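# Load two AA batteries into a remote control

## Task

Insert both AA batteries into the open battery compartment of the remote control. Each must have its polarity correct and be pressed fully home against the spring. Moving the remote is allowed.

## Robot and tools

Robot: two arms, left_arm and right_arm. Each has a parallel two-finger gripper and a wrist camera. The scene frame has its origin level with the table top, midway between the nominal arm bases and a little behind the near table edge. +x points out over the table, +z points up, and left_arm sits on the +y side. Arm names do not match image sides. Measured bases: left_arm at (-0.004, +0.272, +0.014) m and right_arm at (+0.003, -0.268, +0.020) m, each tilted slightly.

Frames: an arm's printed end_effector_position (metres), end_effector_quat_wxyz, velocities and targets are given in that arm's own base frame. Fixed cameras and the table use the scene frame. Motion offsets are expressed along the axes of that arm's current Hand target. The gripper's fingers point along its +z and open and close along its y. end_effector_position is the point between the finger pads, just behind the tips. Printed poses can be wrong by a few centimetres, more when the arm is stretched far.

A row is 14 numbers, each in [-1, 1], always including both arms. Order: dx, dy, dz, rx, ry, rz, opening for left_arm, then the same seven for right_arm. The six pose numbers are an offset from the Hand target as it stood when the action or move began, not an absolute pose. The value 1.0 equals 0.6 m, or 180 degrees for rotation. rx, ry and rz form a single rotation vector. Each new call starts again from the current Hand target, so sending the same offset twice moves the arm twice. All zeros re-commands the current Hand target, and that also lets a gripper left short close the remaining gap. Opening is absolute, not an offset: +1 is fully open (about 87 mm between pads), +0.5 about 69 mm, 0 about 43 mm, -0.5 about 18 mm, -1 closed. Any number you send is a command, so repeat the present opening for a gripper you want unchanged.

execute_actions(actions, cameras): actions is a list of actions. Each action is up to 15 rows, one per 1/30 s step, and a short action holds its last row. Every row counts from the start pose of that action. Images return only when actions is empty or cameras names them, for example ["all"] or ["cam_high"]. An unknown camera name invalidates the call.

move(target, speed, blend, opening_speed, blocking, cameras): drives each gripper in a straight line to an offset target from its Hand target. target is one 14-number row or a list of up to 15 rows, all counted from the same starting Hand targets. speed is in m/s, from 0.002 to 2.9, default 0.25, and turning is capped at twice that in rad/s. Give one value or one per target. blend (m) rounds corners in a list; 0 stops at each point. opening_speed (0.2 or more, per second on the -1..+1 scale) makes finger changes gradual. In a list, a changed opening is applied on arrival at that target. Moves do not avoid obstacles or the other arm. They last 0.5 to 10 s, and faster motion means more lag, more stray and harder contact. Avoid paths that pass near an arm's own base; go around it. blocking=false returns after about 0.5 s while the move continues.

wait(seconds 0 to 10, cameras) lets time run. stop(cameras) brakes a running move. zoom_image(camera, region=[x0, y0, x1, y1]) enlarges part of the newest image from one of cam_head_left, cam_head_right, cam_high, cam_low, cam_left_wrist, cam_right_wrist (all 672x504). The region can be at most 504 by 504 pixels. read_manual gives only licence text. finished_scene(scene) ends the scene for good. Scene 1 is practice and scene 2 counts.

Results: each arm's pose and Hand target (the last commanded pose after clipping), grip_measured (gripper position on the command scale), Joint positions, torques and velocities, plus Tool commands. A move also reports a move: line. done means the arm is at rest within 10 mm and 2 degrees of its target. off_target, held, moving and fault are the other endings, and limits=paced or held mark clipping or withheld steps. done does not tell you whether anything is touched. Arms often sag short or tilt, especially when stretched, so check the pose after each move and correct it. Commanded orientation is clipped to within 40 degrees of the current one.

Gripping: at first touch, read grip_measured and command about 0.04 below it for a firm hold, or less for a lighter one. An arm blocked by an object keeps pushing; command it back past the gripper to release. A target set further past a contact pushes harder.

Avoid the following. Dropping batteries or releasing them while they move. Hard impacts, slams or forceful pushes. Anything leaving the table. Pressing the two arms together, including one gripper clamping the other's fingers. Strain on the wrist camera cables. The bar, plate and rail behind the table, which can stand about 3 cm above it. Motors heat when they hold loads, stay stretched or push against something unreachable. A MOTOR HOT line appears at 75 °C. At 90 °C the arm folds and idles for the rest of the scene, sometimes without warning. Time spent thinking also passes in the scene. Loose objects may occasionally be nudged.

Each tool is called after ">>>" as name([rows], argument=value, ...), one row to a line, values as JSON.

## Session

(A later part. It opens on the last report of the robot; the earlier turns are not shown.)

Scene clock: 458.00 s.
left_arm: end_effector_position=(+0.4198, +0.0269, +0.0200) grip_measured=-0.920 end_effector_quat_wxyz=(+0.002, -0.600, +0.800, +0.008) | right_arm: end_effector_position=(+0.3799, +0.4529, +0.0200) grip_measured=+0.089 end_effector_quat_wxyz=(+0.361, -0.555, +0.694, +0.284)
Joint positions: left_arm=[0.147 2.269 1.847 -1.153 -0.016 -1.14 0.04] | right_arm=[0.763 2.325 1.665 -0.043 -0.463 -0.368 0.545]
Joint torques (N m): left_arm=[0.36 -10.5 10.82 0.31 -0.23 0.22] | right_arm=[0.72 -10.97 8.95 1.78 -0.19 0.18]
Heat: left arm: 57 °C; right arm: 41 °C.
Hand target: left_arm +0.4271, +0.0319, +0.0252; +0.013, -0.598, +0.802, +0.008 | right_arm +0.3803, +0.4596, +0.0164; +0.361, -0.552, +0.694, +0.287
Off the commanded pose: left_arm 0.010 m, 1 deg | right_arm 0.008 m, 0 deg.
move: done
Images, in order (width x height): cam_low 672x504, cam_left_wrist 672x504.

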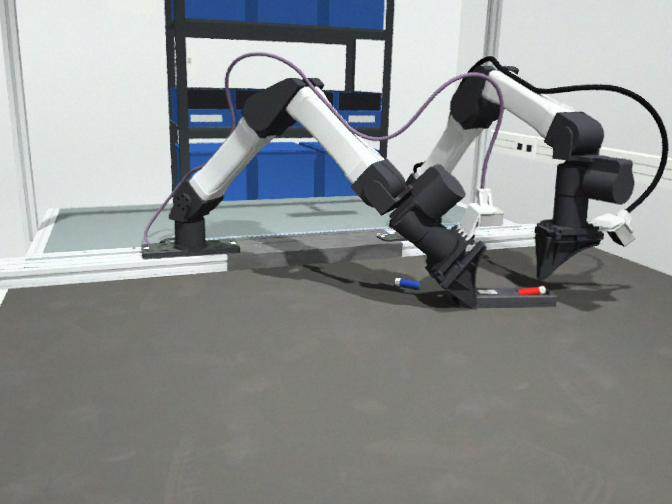

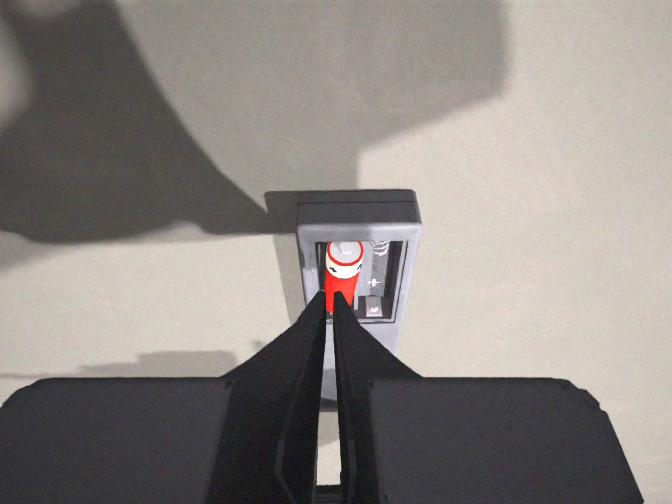

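>>> move([
  [-0.003,-0.0075,0.013,0,0,0,-0.92,0,0,0,0,0,0,0.03],
  [0.004,-0.003,0.065,0,0,0,-0.92,0,0,0,0,0,0,0.03],
  [0.032,0.0,0.08,0,0,0,-0.92,0,0,0,0,0,0,0.03],
], speed=0.05, cameras=["cam_left_wrist","cam_low","cam_right_wrist"])

>>> zoom_image(camera="cam_left_wrist", region=[260, 170, 440, 330])

>>> zoom_image(camera="cam_low", region=[490, 250, 590, 320])

>>> zoom_image(camera="cam_right_wrist", region=[250, 0, 430, 120])

Scene clock: 469.13 s.
left_arm: end_effector_position=(+0.4223, +0.0246, -0.0017) grip_measured=-0.919 end_effector_quat_wxyz=(+0.016, -0.600, +0.800, +0.003) | right_arm: end_effector_position=(+0.3800, +0.4528, +0.0200) grip_measured=+0.089 end_effector_quat_wxyz=(+0.361, -0.554, +0.694, +0.284)
Joint positions: left_arm=[0.14 2.268 1.758 -1.037 -0.02 -1.148 0.04] | right_arm=[0.763 2.325 1.665 -0.043 -0.461 -0.368 0.545]
Joint torques (N m): left_arm=[-2.21 -8.75 3.32 1.02 -0.22 -0.1] | right_arm=[0.7 -10.97 8.95 1.78 -0.2 0.18]
Heat: left arm: 56 °C; right arm: 41 °C.
Hand target: left_arm +0.4221, +0.0149, -0.0234; +0.013, -0.598, +0.802, +0.009 | right_arm +0.3802, +0.4596, +0.0164; +0.361, -0.552, +0.694, +0.287
Off the commanded pose: left_arm 0.024 m, 1 deg | right_arm 0.008 m, 0 deg.
move: off_target (left_arm)
Images, in order (width x height): cam_low 672x504, cam_left_wrist 672x504, cam_right_wrist 672x504.

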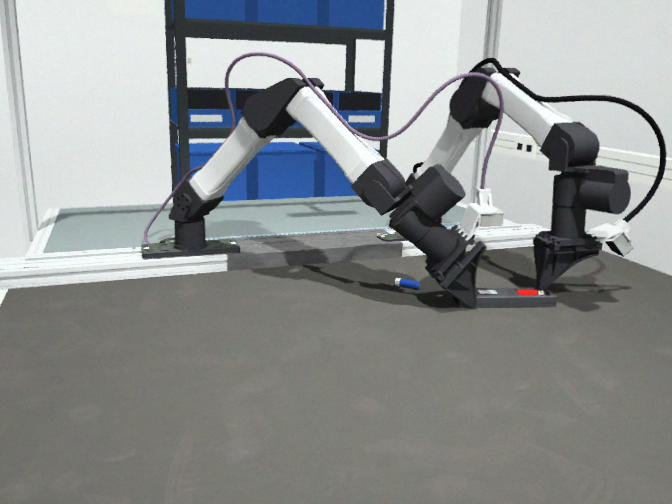

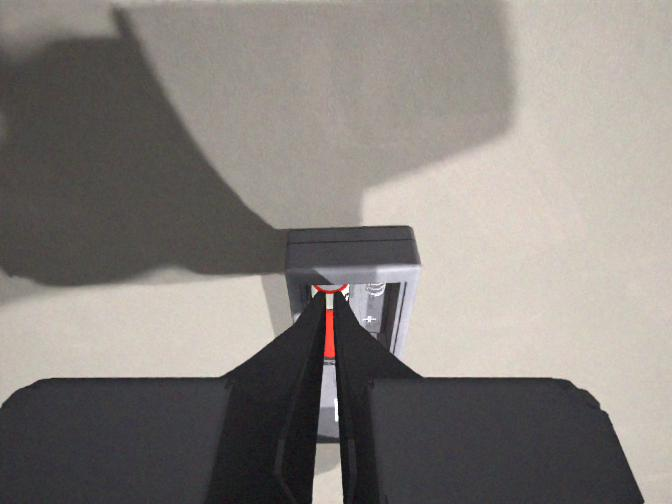

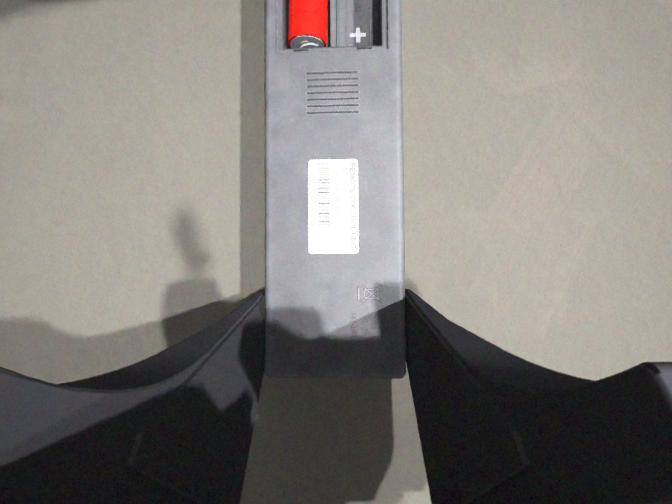

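Scaled by 2.800 from the camera's 672x504 image, which has a finer 960x720 frame.

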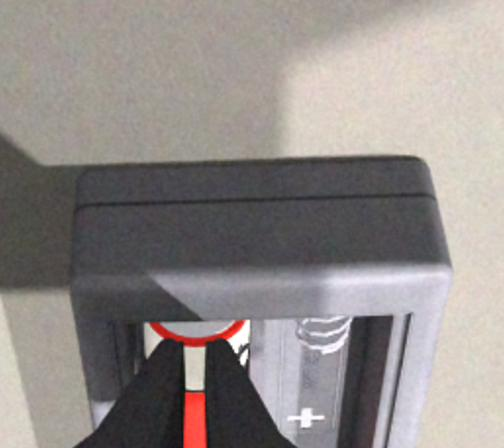

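Scaled by 5.040 from the camera's 672x504 image, which has a finer 960x720 frame.

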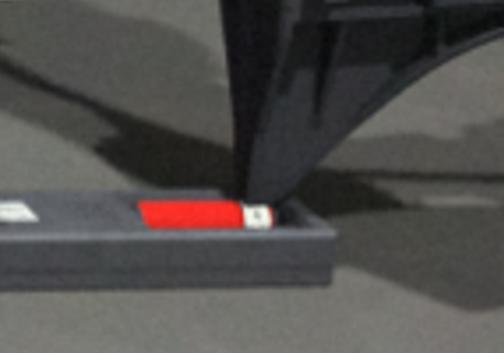

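Scaled by 2.800 from the camera's 672x504 image, which has a finer 960x720 frame.

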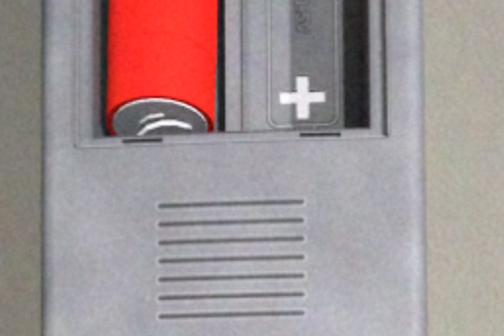

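>>> move([
  [-0.016,0,0,0,0,0,-0.92,0,0,0,0,0,0,0.03],
  [-0.02,0,-0.15,0,0,0,-0.6,0,0,0,0,0,0,0.03],
], speed=0.1, cameras=["cam_left_wrist","cam_low","cam_right_wrist"])

>>> zoom_image(camera="cam_left_wrist", region=[260, 130, 440, 290])

>>> zoom_image(camera="cam_low", region=[490, 250, 590, 320])

>>> zoom_image(camera="cam_right_wrist", region=[250, 0, 430, 120])

Scene clock: 476.93 s.
left_arm: end_effector_position=(+0.4161, +0.0235, +0.0494) grip_measured=-0.600 end_effector_quat_wxyz=(-0.010, -0.599, +0.800, +0.018) | right_arm: end_effector_position=(+0.3800, +0.4528, +0.0200) grip_measured=+0.089 end_effector_quat_wxyz=(+0.361, -0.554, +0.694, +0.284)
Joint positions: left_arm=[0.138 2.268 1.96 -1.298 -0.022 -1.148 0.2] | right_arm=[0.763 2.325 1.665 -0.043 -0.461 -0.368 0.545]
Joint torques (N m): left_arm=[-0.38 -13.26 10.61 0.26 -0.19 0.09] | right_arm=[0.7 -10.97 8.96 1.78 -0.2 0.18]
Heat: left arm: 55 °C; right arm: 41 °C.
Hand target: left_arm +0.4246, +0.0238, +0.0669; +0.013, -0.598, +0.802, +0.009 | right_arm +0.3802, +0.4596, +0.0164; +0.361, -0.552, +0.694, +0.287
Off the commanded pose: left_arm 0.019 m, 3 deg | right_arm 0.008 m, 0 deg.
move: off_target (left_arm); target 2's new opening was sent with left_arm's hand 0.019 m and 3 deg from that target
Images, in order (width x height): cam_low 672x504, cam_left_wrist 672x504, cam_right_wrist 672x504.

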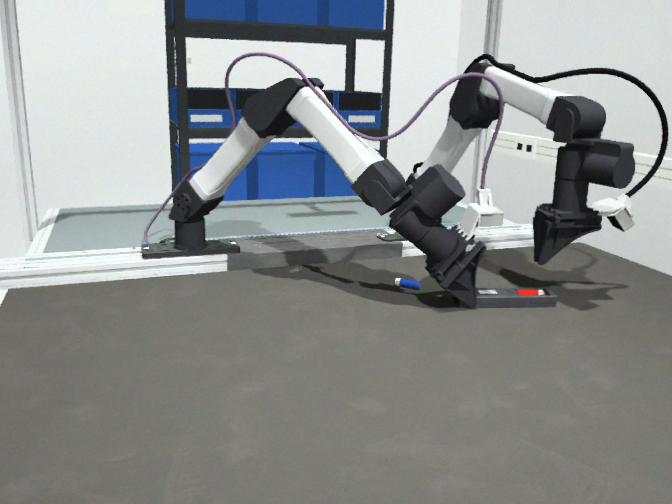

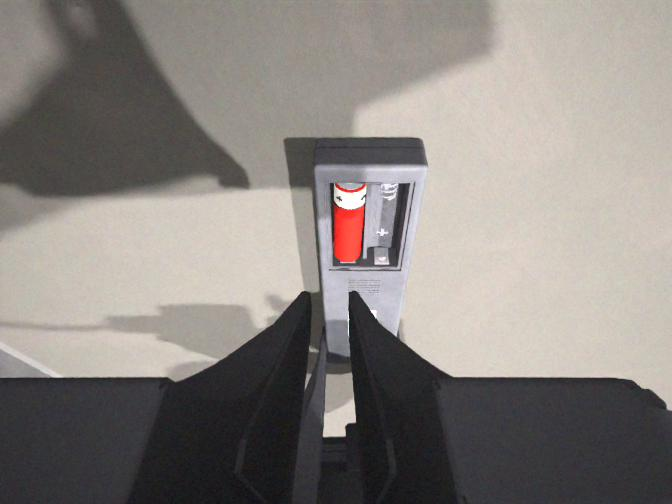

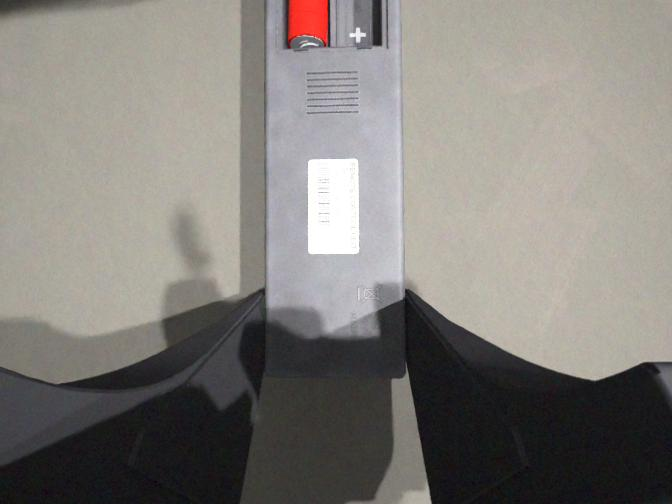

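Scaled by 2.800 from the camera's 672x504 image, which has a finer 960x720 frame.

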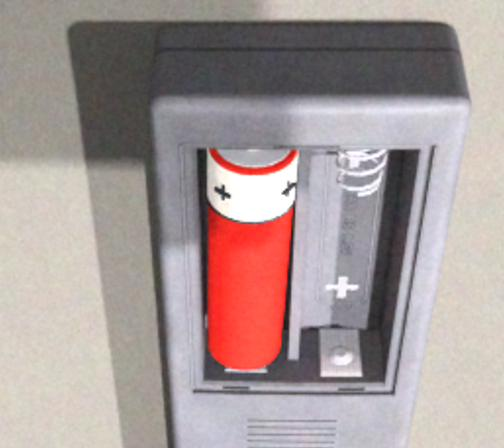

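Scaled by 5.040 from the camera's 672x504 image, which has a finer 960x720 frame.

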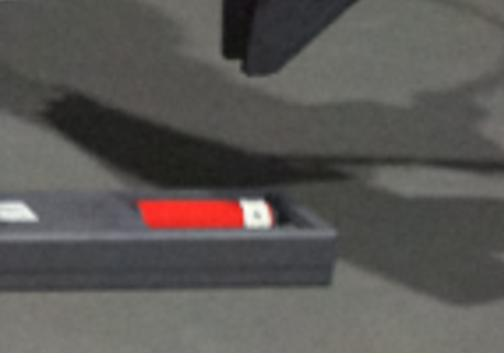

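Scaled by 2.800 from the camera's 672x504 image, which has a finer 960x720 frame.

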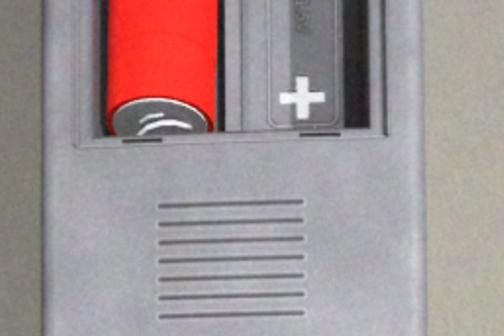

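>>> move([
  [0,0,0,0,0,0,-0.6,0,0,0,0,0,0,0.4],
  [0,0,0,0,0,0,0,0,0,-0.15,0,0,0,0.4],
  [0,0,0,0,0,0,0,0.027,-0.0425,-0.537,0,0,0,0.4],
], speed=0.2, cameras=["cam_left_wrist","cam_low","cam_head_left"])

Scene clock: 492.80 s.
left_arm: end_effector_position=(+0.4161, +0.0235, +0.0494) grip_measured=+0.000 end_effector_quat_wxyz=(-0.010, -0.599, +0.800, +0.018) | right_arm: end_effector_position=(+0.3426, +0.1840, +0.1681) grip_measured=+0.400 end_effector_quat_wxyz=(+0.338, -0.542, +0.714, +0.287)
Joint positions: left_arm=[0.138 2.268 1.96 -1.298 -0.022 -1.148 0.5] | right_arm=[0.221 1.647 1.389 -0.806 -0.803 -0.857 0.7]
Joint torques (N m): left_arm=[-0.35 -13.09 10.59 0.2 -0.19 0.07] | right_arm=[0.03 -10.11 9.54 1.07 -0.69 -0.11]
Heat: left arm: 57 °C; right arm: 43 °C.
Hand target: left_arm +0.4246, +0.0238, +0.0669; +0.013, -0.598, +0.802, +0.009 | right_arm +0.3439, +0.1879, +0.1883; +0.361, -0.552, +0.694, +0.287
Off the commanded pose: left_arm 0.019 m, 3 deg | right_arm 0.021 m, 4 deg.
move: off_target (left_arm, right_arm); target 2's new opening was sent with left_arm's hand 0.019 m and 3 deg from that target
Images, in order (width x height): cam_head_left 672x504, cam_low 672x504, cam_left_wrist 672x504.

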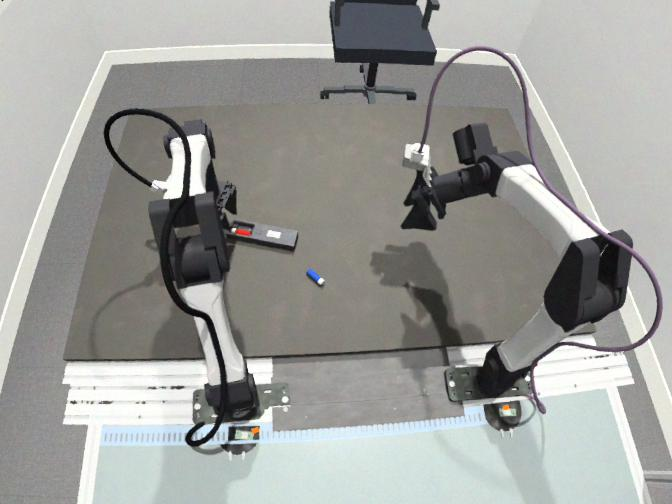

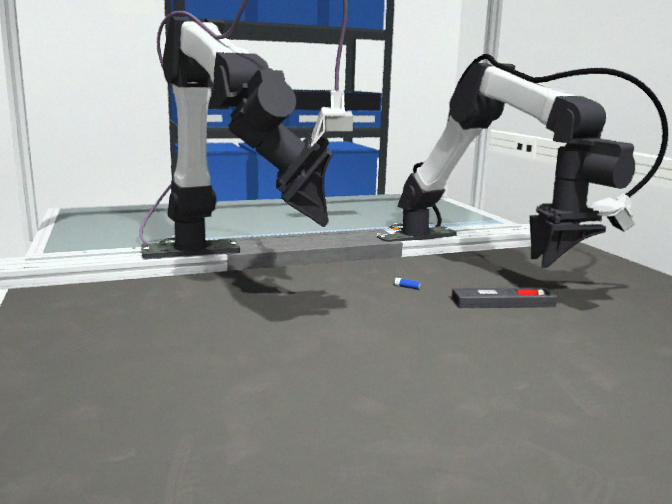

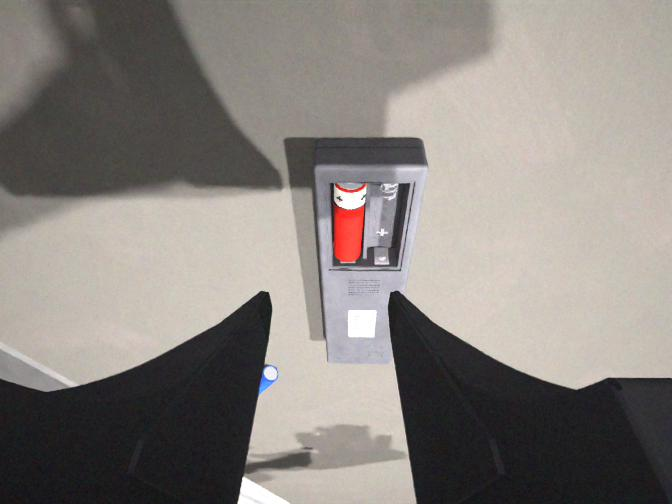

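>>> move(target=[0.383,0.108,0.012,0,0,0.128,0,0,0,0,0,0,0,0.4], speed=0.25, cameras=["cam_left_wrist","cam_low","cam_head_left"])

Scene clock: 503.53 s.
left_arm: end_effector_position=(+0.2892, -0.1782, +0.0409) grip_measured=+0.000 end_effector_quat_wxyz=(-0.011, -0.417, +0.908, +0.030) | right_arm: end_effector_position=(+0.3424, +0.1839, +0.1680) grip_measured=+0.400 end_effector_quat_wxyz=(+0.337, -0.542, +0.714, +0.287)
Joint positions: left_arm=[-0.445 1.963 1.452 -1.122 -0.022 -1.306 0.5] | right_arm=[0.221 1.647 1.389 -0.807 -0.803 -0.858 0.7]
Joint torques (N m): left_arm=[0.39 -12.62 6.13 0.5 -0.22 -0.03] | right_arm=[0.05 -10.13 9.55 1.06 -0.68 -0.11]
Heat: left arm: 59 °C; right arm: 43 °C.
Hand target: left_arm +0.2969, -0.1777, +0.0525; +0.011, -0.425, +0.905, +0.011 | right_arm +0.3439, +0.1879, +0.1883; +0.361, -0.552, +0.694, +0.287
Off the commanded pose: left_arm 0.014 m, 4 deg | right_arm 0.021 m, 4 deg.
move: off_target (left_arm, right_arm)
Images, in order (width x height): cam_head_left 672x504, cam_low 672x504, cam_left_wrist 672x504.

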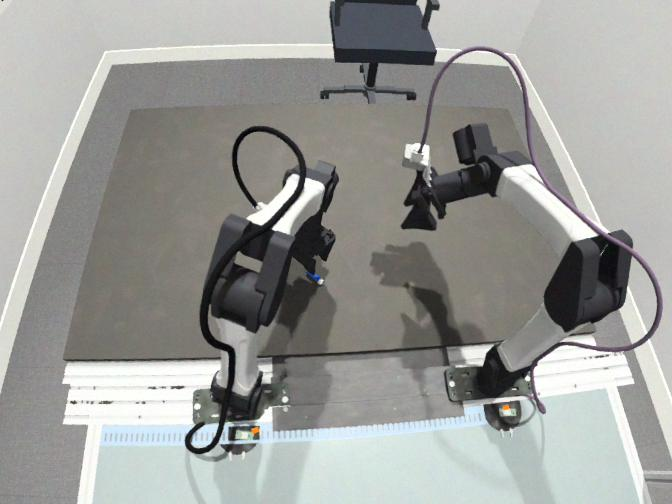

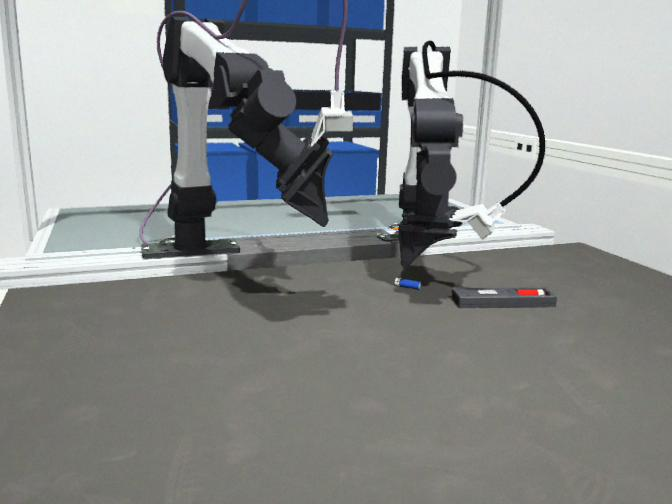

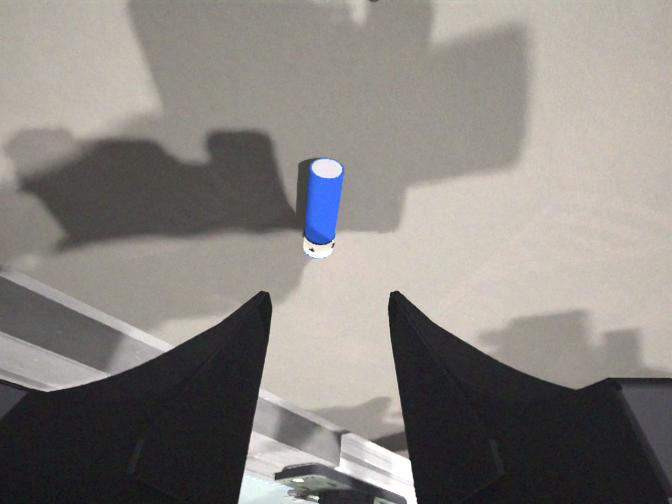

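>>> move(target=[0.013,0.014,0.048,0,0,0.02,0,0,0,0,0,0,0,0.4], speed=0.12, cameras=["cam_left_wrist","cam_low"])

Scene clock: 516.30 s.
left_arm: end_effector_position=(+0.2804, -0.1754, +0.0149) grip_measured=+0.000 end_effector_quat_wxyz=(-0.009, -0.403, +0.915, +0.028) | right_arm: end_effector_position=(+0.3424, +0.1839, +0.1680) grip_measured=+0.400 end_effector_quat_wxyz=(+0.337, -0.542, +0.714, +0.287)
Joint positions: left_arm=[-0.45 1.959 1.339 -1.004 -0.022 -1.279 0.5] | right_arm=[0.221 1.647 1.389 -0.807 -0.803 -0.858 0.7]
Joint torques (N m): left_arm=[-0.28 -11.69 5.91 0.48 -0.21 0.16] | right_arm=[0.03 -10.13 9.55 1.06 -0.68 -0.11]
Heat: left arm: 62 °C; right arm: 42 °C.
Hand target: left_arm +0.2859, -0.1774, +0.0236; +0.011, -0.397, +0.918, +0.011 | right_arm +0.3439, +0.1879, +0.1883; +0.361, -0.552, +0.694, +0.287
Off the commanded pose: left_arm 0.010 m, 3 deg | right_arm 0.021 m, 4 deg.
move: off_target (left_arm, right_arm)
Images, in order (width x height): cam_low 672x504, cam_left_wrist 672x504.

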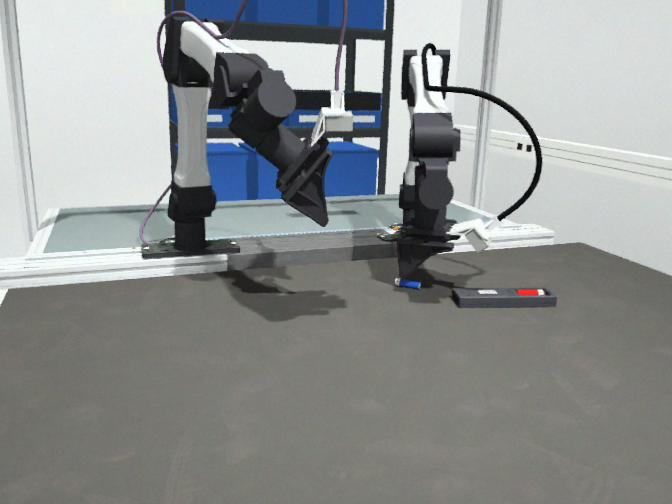

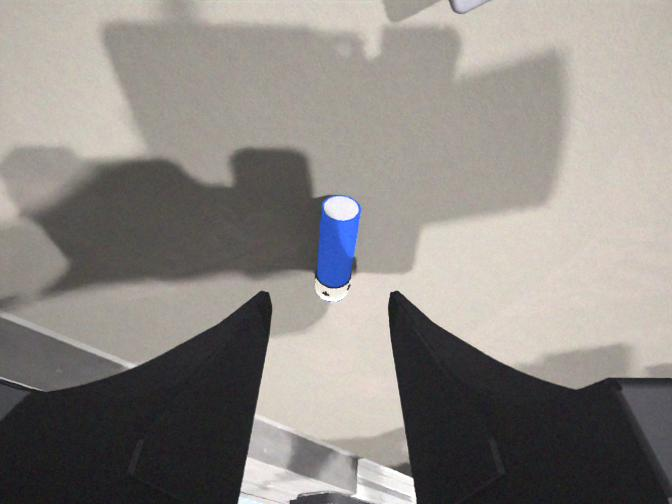

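>>> move(target=[0.012,-0.001,0.024,0,0,0.008,0,0,0,0,0,0,0,0.4], speed=0.1, cameras=["cam_left_wrist","cam_low"])

>>> zoom_image(camera="cam_low", region=[360, 220, 480, 310])

Scene clock: 523.43 s.
left_arm: end_effector_position=(+0.2776, -0.1813, +0.0060) grip_measured=+0.000 end_effector_quat_wxyz=(-0.003, -0.391, +0.920, +0.021) | right_arm: end_effector_position=(+0.3424, +0.1839, +0.1680) grip_measured=+0.400 end_effector_quat_wxyz=(+0.337, -0.542, +0.714, +0.287)
Joint positions: left_arm=[-0.47 1.959 1.303 -0.95 -0.022 -1.274 0.5] | right_arm=[0.221 1.647 1.389 -0.807 -0.803 -0.858 0.7]
Joint torques (N m): left_arm=[-0.31 -9.91 5.83 0.51 -0.21 0.18] | right_arm=[0.03 -10.13 9.57 1.06 -0.69 -0.11]
Heat: left arm: 61 °C; right arm: 42 °C.
Hand target: left_arm +0.2816, -0.1827, +0.0090; +0.011, -0.385, +0.923, +0.011 | right_arm +0.3439, +0.1879, +0.1883; +0.361, -0.552, +0.694, +0.287
Off the commanded pose: left_arm 0.005 m, 2 deg | right_arm 0.021 m, 4 deg.
move: off_target (right_arm)
Images, in order (width x height): cam_low 672x504, cam_left_wrist 672x504.

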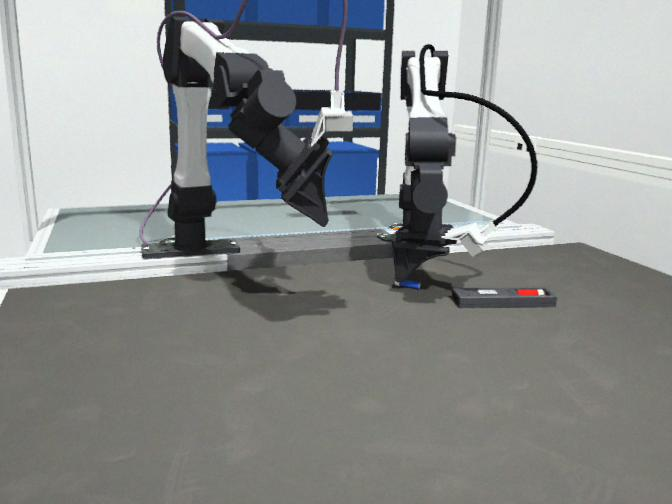

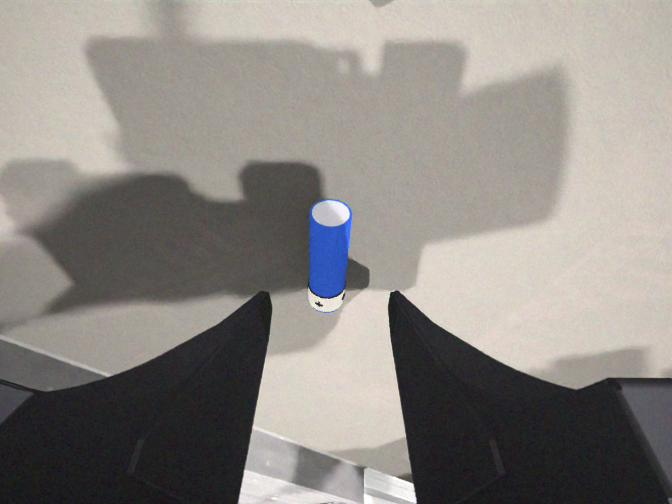

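Scaled by 4.200 from the camera's 672x504 image, which has a finer 960x720 frame.

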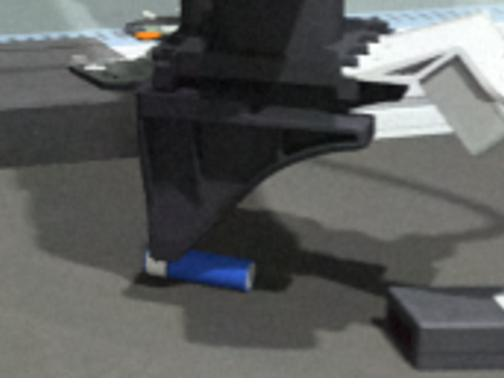

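>>> move(target=[-0.014,0.001,0.018,0,0,0,0,0,0,0,0,0,0,0.4], speed=0.06, cameras=["cam_left_wrist","cam_low"])

>>> zoom_image(camera="cam_low", region=[360, 220, 480, 310])

Scene clock: 527.87 s.
left_arm: end_effector_position=(+0.2821, -0.1804, +0.0025) grip_measured=+0.000 end_effector_quat_wxyz=(+0.004, -0.384, +0.923, +0.012) | right_arm: end_effector_position=(+0.3424, +0.1839, +0.1680) grip_measured=+0.400 end_effector_quat_wxyz=(+0.337, -0.542, +0.714, +0.287)
Joint positions: left_arm=[-0.462 1.959 1.289 -0.913 -0.022 -1.25 0.5] | right_arm=[0.221 1.647 1.389 -0.807 -0.803 -0.858 0.7]
Joint torques (N m): left_arm=[0.99 -7.95 5.91 0.52 -0.21 0.17] | right_arm=[0.05 -10.11 9.55 1.06 -0.68 -0.11]
Heat: left arm: 60 °C; right arm: 42 °C.
Hand target: left_arm +0.2872, -0.1760, -0.0016; +0.011, -0.385, +0.923, +0.011 | right_arm +0.3439, +0.1879, +0.1883; +0.361, -0.552, +0.694, +0.287
Off the commanded pose: left_arm 0.008 m, 1 deg | right_arm 0.021 m, 4 deg.
move: off_target (right_arm)
Images, in order (width x height): cam_low 672x504, cam_left_wrist 672x504.

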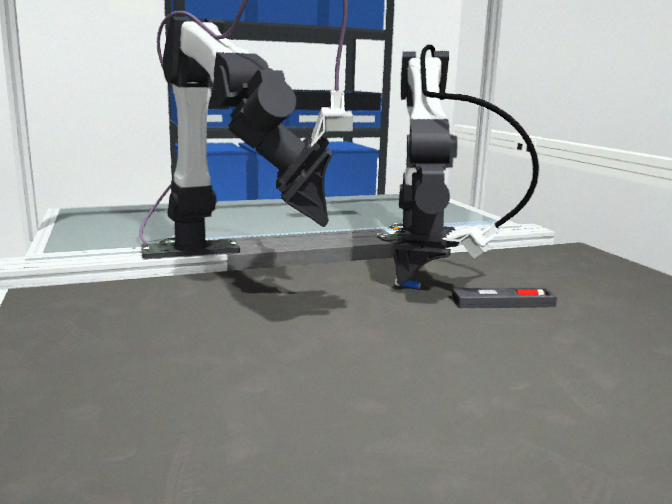

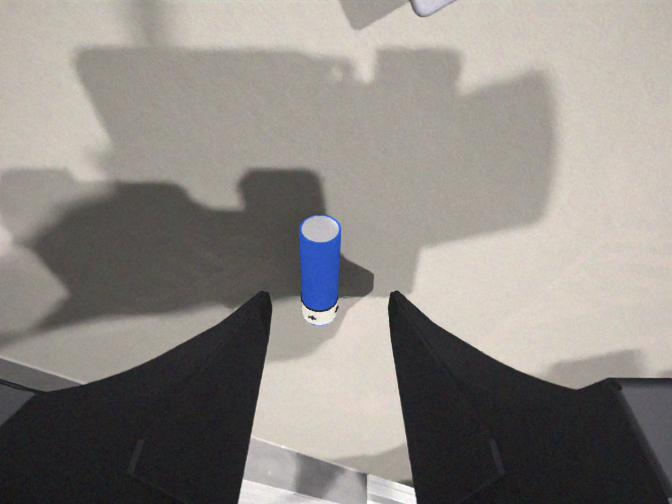

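Scaled by 4.200 from the camera's 672x504 image, which has a finer 960x720 frame.

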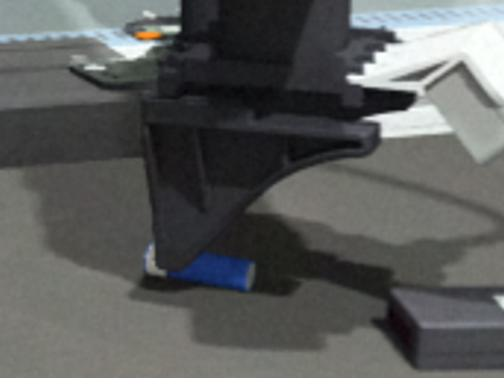

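>>> move(target=[-0.009,0.009,0.013,0,0,0,0,0,0,0,0,0,0,0.4], speed=0.06, cameras=["cam_left_wrist","cam_low"])

>>> zoom_image(camera="cam_low", region=[360, 220, 480, 310])

Scene clock: 532.30 s.
left_arm: end_effector_position=(+0.2823, -0.1726, -0.0048) grip_measured=+0.000 end_effector_quat_wxyz=(+0.004, -0.384, +0.923, +0.012) | right_arm: end_effector_position=(+0.3424, +0.1839, +0.1680) grip_measured=+0.400 end_effector_quat_wxyz=(+0.337, -0.542, +0.714, +0.287)
Joint positions: left_arm=[-0.441 1.959 1.257 -0.88 -0.022 -1.229 0.5] | right_arm=[0.221 1.647 1.389 -0.807 -0.803 -0.858 0.7]
Joint torques (N m): left_arm=[1.17 -7.79 5.89 0.55 -0.22 0.17] | right_arm=[0.03 -10.13 9.55 1.06 -0.68 -0.11]
Heat: left arm: 59 °C; right arm: 42 °C.
Hand target: left_arm +0.2872, -0.1681, -0.0092; +0.011, -0.385, +0.923, +0.011 | right_arm +0.3439, +0.1879, +0.1883; +0.361, -0.552, +0.694, +0.287
Off the commanded pose: left_arm 0.008 m, 1 deg | right_arm 0.021 m, 4 deg.
move: off_target (right_arm)
Images, in order (width x height): cam_low 672x504, cam_left_wrist 672x504.

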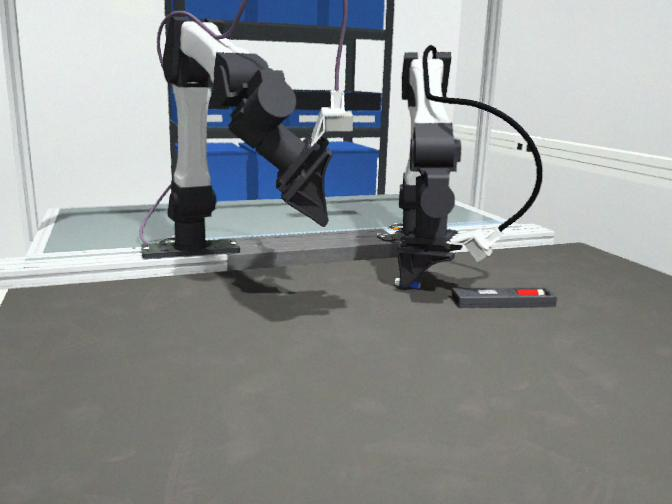

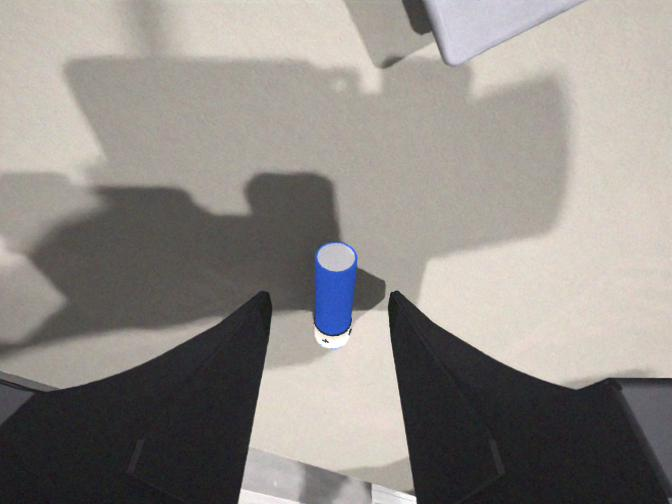

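Scaled by 4.200 from the camera's 672x504 image, which has a finer 960x720 frame.

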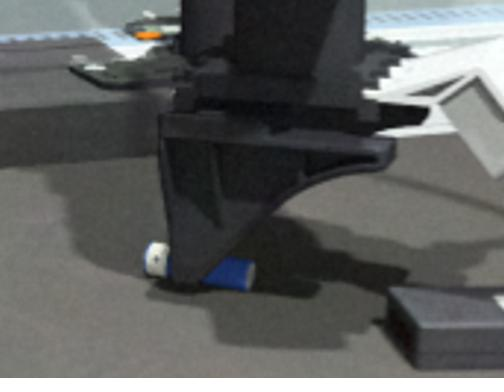

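>>> move([
  [0,0,0,0,0,0,-0.68,0,0,0,0,0,0,0.4],
  [0,0,-0.17,0,0,0,-0.68,0,0,0,0,0,0,0.4],
], speed=0.12, opening_speed=0.6, cameras=["cam_left_wrist","cam_low"])

>>> zoom_image(camera="cam_low", region=[360, 190, 480, 280])

Scene clock: 539.57 s.
left_arm: end_effector_position=(+0.2776, -0.1704, +0.0739) grip_measured=-0.630 end_effector_quat_wxyz=(-0.012, -0.383, +0.923, +0.029) | right_arm: end_effector_position=(+0.3424, +0.1839, +0.1680) grip_measured=+0.400 end_effector_quat_wxyz=(+0.337, -0.542, +0.714, +0.287)
Joint positions: left_arm=[-0.441 1.893 1.489 -1.226 -0.022 -1.229 0.185] | right_arm=[0.221 1.647 1.389 -0.807 -0.803 -0.858 0.7]
Joint torques (N m): left_arm=[0.18 -11.4 10.26 0.06 -0.21 0.04] | right_arm=[0.05 -10.13 9.54 1.06 -0.68 -0.11]
Heat: left arm: 58 °C; right arm: 42 °C.
Hand target: left_arm +0.2861, -0.1711, +0.0927; +0.011, -0.385, +0.923, +0.011 | right_arm +0.3439, +0.1879, +0.1883; +0.361, -0.552, +0.694, +0.287
Off the commanded pose: left_arm 0.021 m, 3 deg | right_arm 0.021 m, 4 deg.
move: off_target (left_arm, right_arm)
Images, in order (width x height): cam_low 672x504, cam_left_wrist 672x504.

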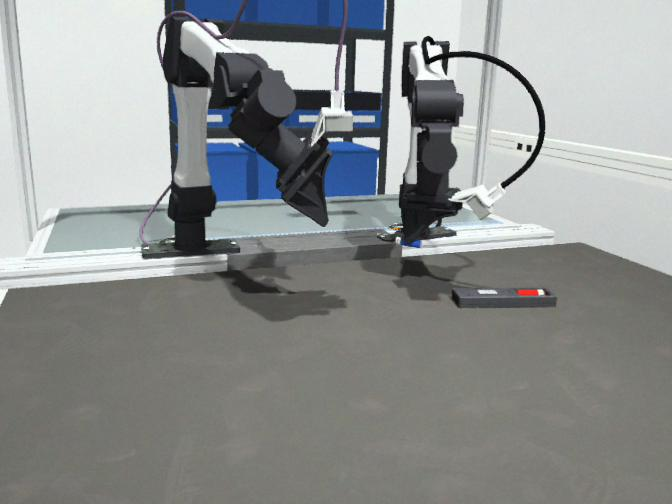

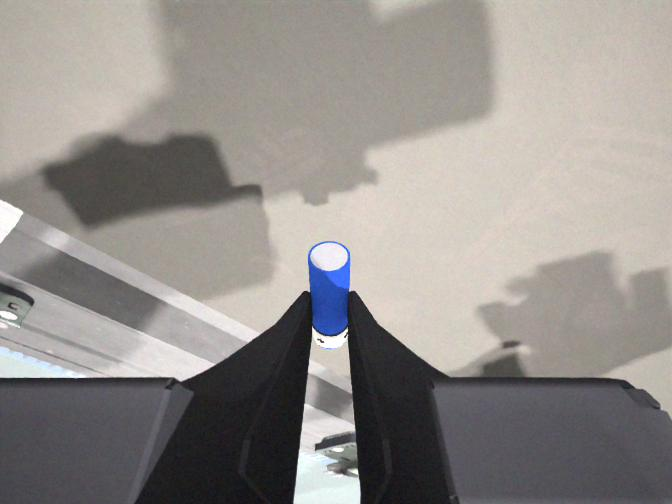

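Scaled by 4.200 from the camera's 672x504 image, which has a finer 960x720 frame.

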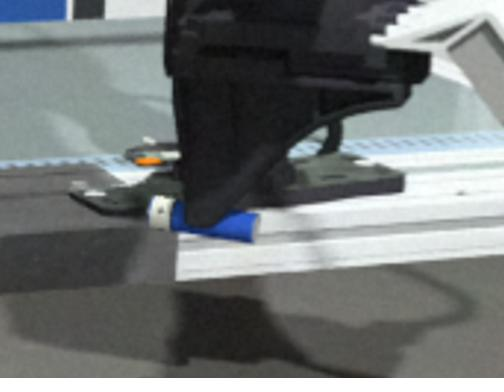

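>>> move(target=[-0.49,0.147,-0.033,0,0,-0.153,-0.68,0,0,0,0,0,0,0.4], speed=0.25)

>>> move(target=[0,0,0,0,0,0,-0.68,-0.026,0.043,0.387,0,0,0,0.4], speed=0.25, cameras=["all"])

Scene clock: 548.47 s.
left_arm: end_effector_position=(+0.4252, +0.0989, +0.1160) grip_measured=-0.630 end_effector_quat_wxyz=(+0.021, -0.600, +0.800, +0.005) | right_arm: end_effector_position=(+0.3424, +0.1839, +0.1680) grip_measured=+0.400 end_effector_quat_wxyz=(+0.337, -0.542, +0.714, +0.287)
Joint positions: left_arm=[0.299 2.35 2.373 -1.556 -0.024 -0.988 0.185] | right_arm=[0.221 1.647 1.389 -0.807 -0.803 -0.858 0.7]
Joint torques (N m): left_arm=[-0.17 -11 10.43 0.38 -0.11 0.16] | right_arm=[0.05 -10.13 9.55 1.06 -0.68 -0.11]
Heat: left arm: 57 °C; right arm: 42 °C.
Hand target: left_arm +0.4297, +0.0992, +0.1220; +0.013, -0.594, +0.804, +0.009 | right_arm +0.3439, +0.1879, +0.1883; +0.361, -0.552, +0.694, +0.287
Off the commanded pose: left_arm 0.008 m, 1 deg | right_arm 0.021 m, 4 deg.
joint sent to its limit (left arm) — joint 4 (wrist pitch), lower limit. The joint targets still meet the commanded pose.
move: off_target (right_arm)

Scene clock: 550.20 s.
left_arm: end_effector_position=(+0.4251, +0.0988, +0.1160) grip_measured=-0.630 end_effector_quat_wxyz=(+0.021, -0.600, +0.800, +0.005) | right_arm: end_effector_position=(+0.3531, +0.3796, +0.0621) grip_measured=+0.400 end_effector_quat_wxyz=(+0.344, -0.557, +0.699, +0.287)
Joint positions: left_arm=[0.299 2.35 2.373 -1.557 -0.024 -0.988 0.185] | right_arm=[0.677 2.037 1.401 -0.134 -0.536 -0.437 0.7]
Joint torques (N m): left_arm=[-0.13 -11.03 10.5 0.38 -0.07 0.15] | right_arm=[0.05 -9.39 9.35 1.96 -0.2 0.16]
Heat: left arm: 58 °C; right arm: 42 °C.
Hand target: left_arm +0.4297, +0.0992, +0.1220; +0.013, -0.594, +0.804, +0.009 | right_arm +0.3634, +0.3875, +0.0676; +0.361, -0.552, +0.694, +0.287
Off the commanded pose: left_arm 0.008 m, 1 deg | right_arm 0.014 m, 2 deg.
joint sent to its limit (left arm) — joint 4 (wrist pitch), lower limit. The joint targets still meet the commanded pose.
move: off_target (right_arm)

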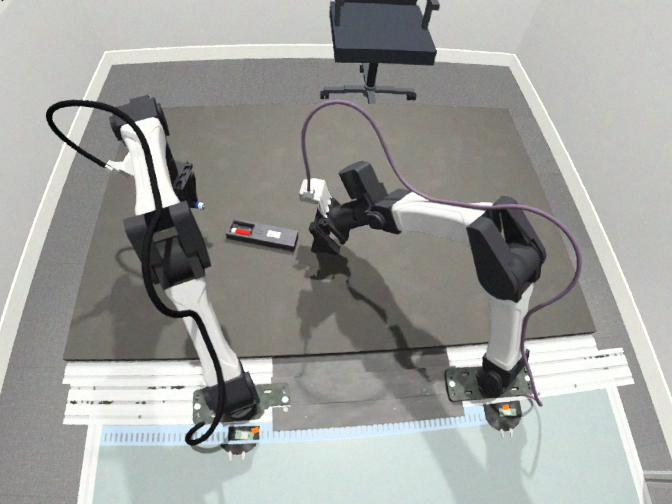

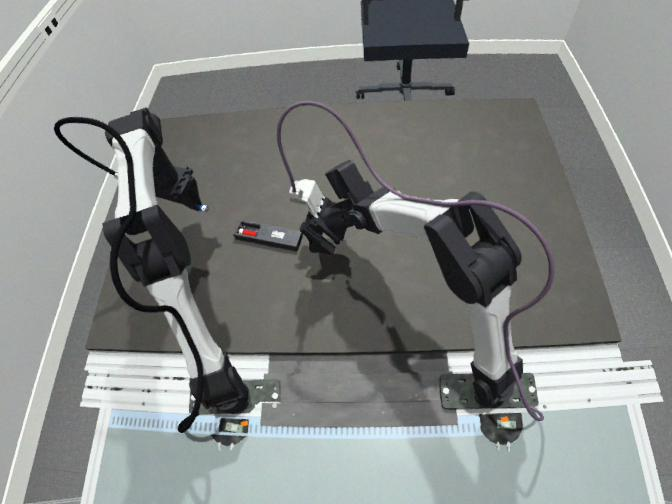

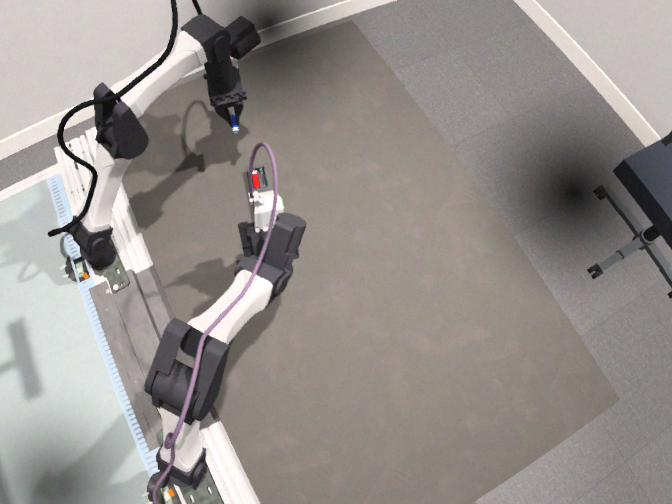

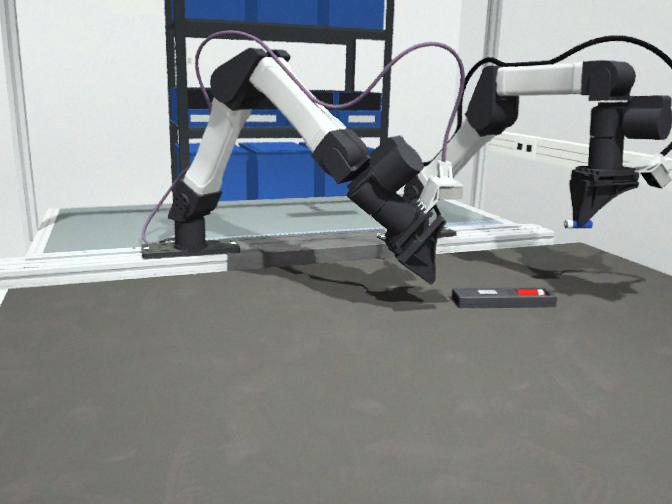

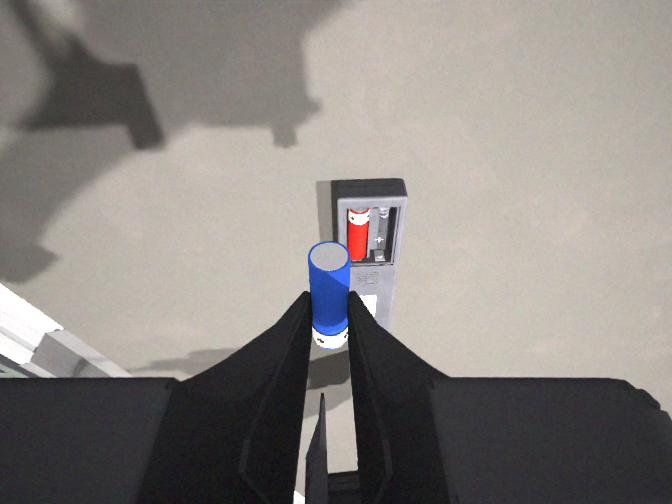

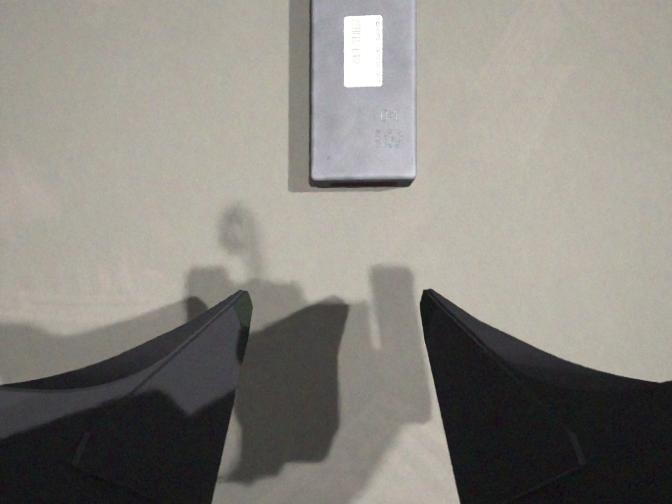

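>>> move([
  [0,0,0,0,0,0,-0.68,0,-0.02,0.03,0,0,0,0.4],
  [0,0,0,0,0,0,-0.68,0.002,-0.007,0.15,0,0,0,0.4],
], speed=0.1, cameras=["cam_right_wrist","cam_low"])

Scene clock: 555.80 s.
left_arm: end_effector_position=(+0.4251, +0.0988, +0.1160) grip_measured=-0.630 end_effector_quat_wxyz=(+0.021, -0.600, +0.800, +0.005) | right_arm: end_effector_position=(+0.3804, +0.4518, +0.0202) grip_measured=+0.400 end_effector_quat_wxyz=(+0.358, -0.557, +0.692, +0.288)
Joint positions: left_arm=[0.299 2.35 2.373 -1.557 -0.024 -0.988 0.185] | right_arm=[0.757 2.328 1.673 -0.054 -0.478 -0.376 0.7]
Joint torques (N m): left_arm=[-0.23 -11 10.44 0.41 -0.09 0.19] | right_arm=[0.51 -10.58 8.87 1.88 -0.11 0.18]
Heat: left arm: 59 °C; right arm: 42 °C.
Hand target: left_arm +0.4297, +0.0992, +0.1220; +0.013, -0.594, +0.804, +0.009 | right_arm +0.3838, +0.4578, +0.0148; +0.361, -0.552, +0.694, +0.287
Off the commanded pose: left_arm 0.008 m, 1 deg | right_arm 0.009 m, 1 deg.
joint sent to its limit (left arm) — joint 4 (wrist pitch), lower limit. The joint targets still meet the commanded pose.
move: done
Images, in order (width x height): cam_low 672x504, cam_right_wrist 672x504.

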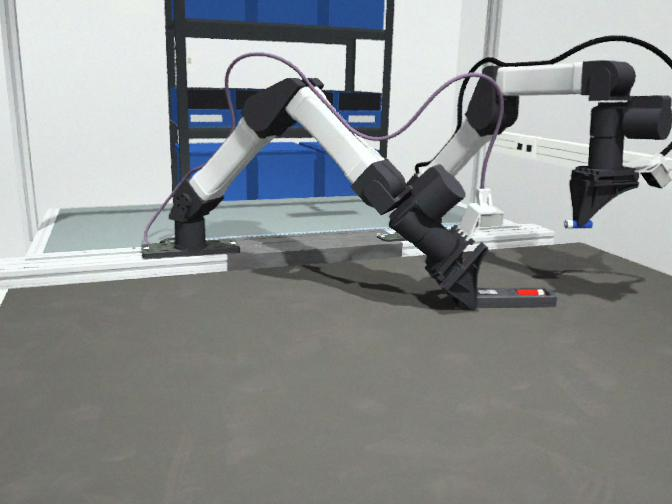

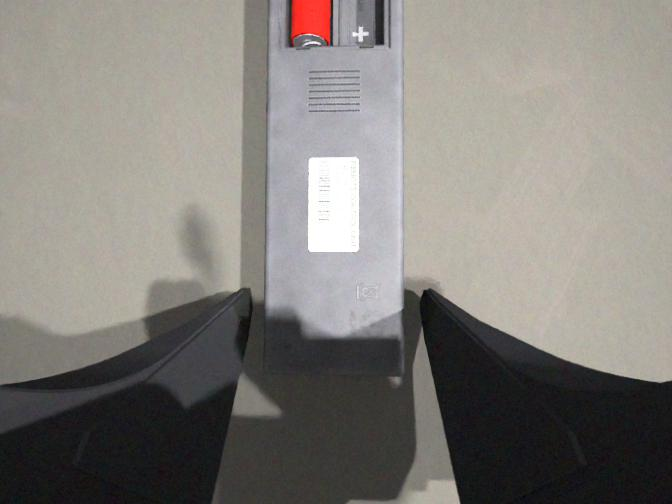

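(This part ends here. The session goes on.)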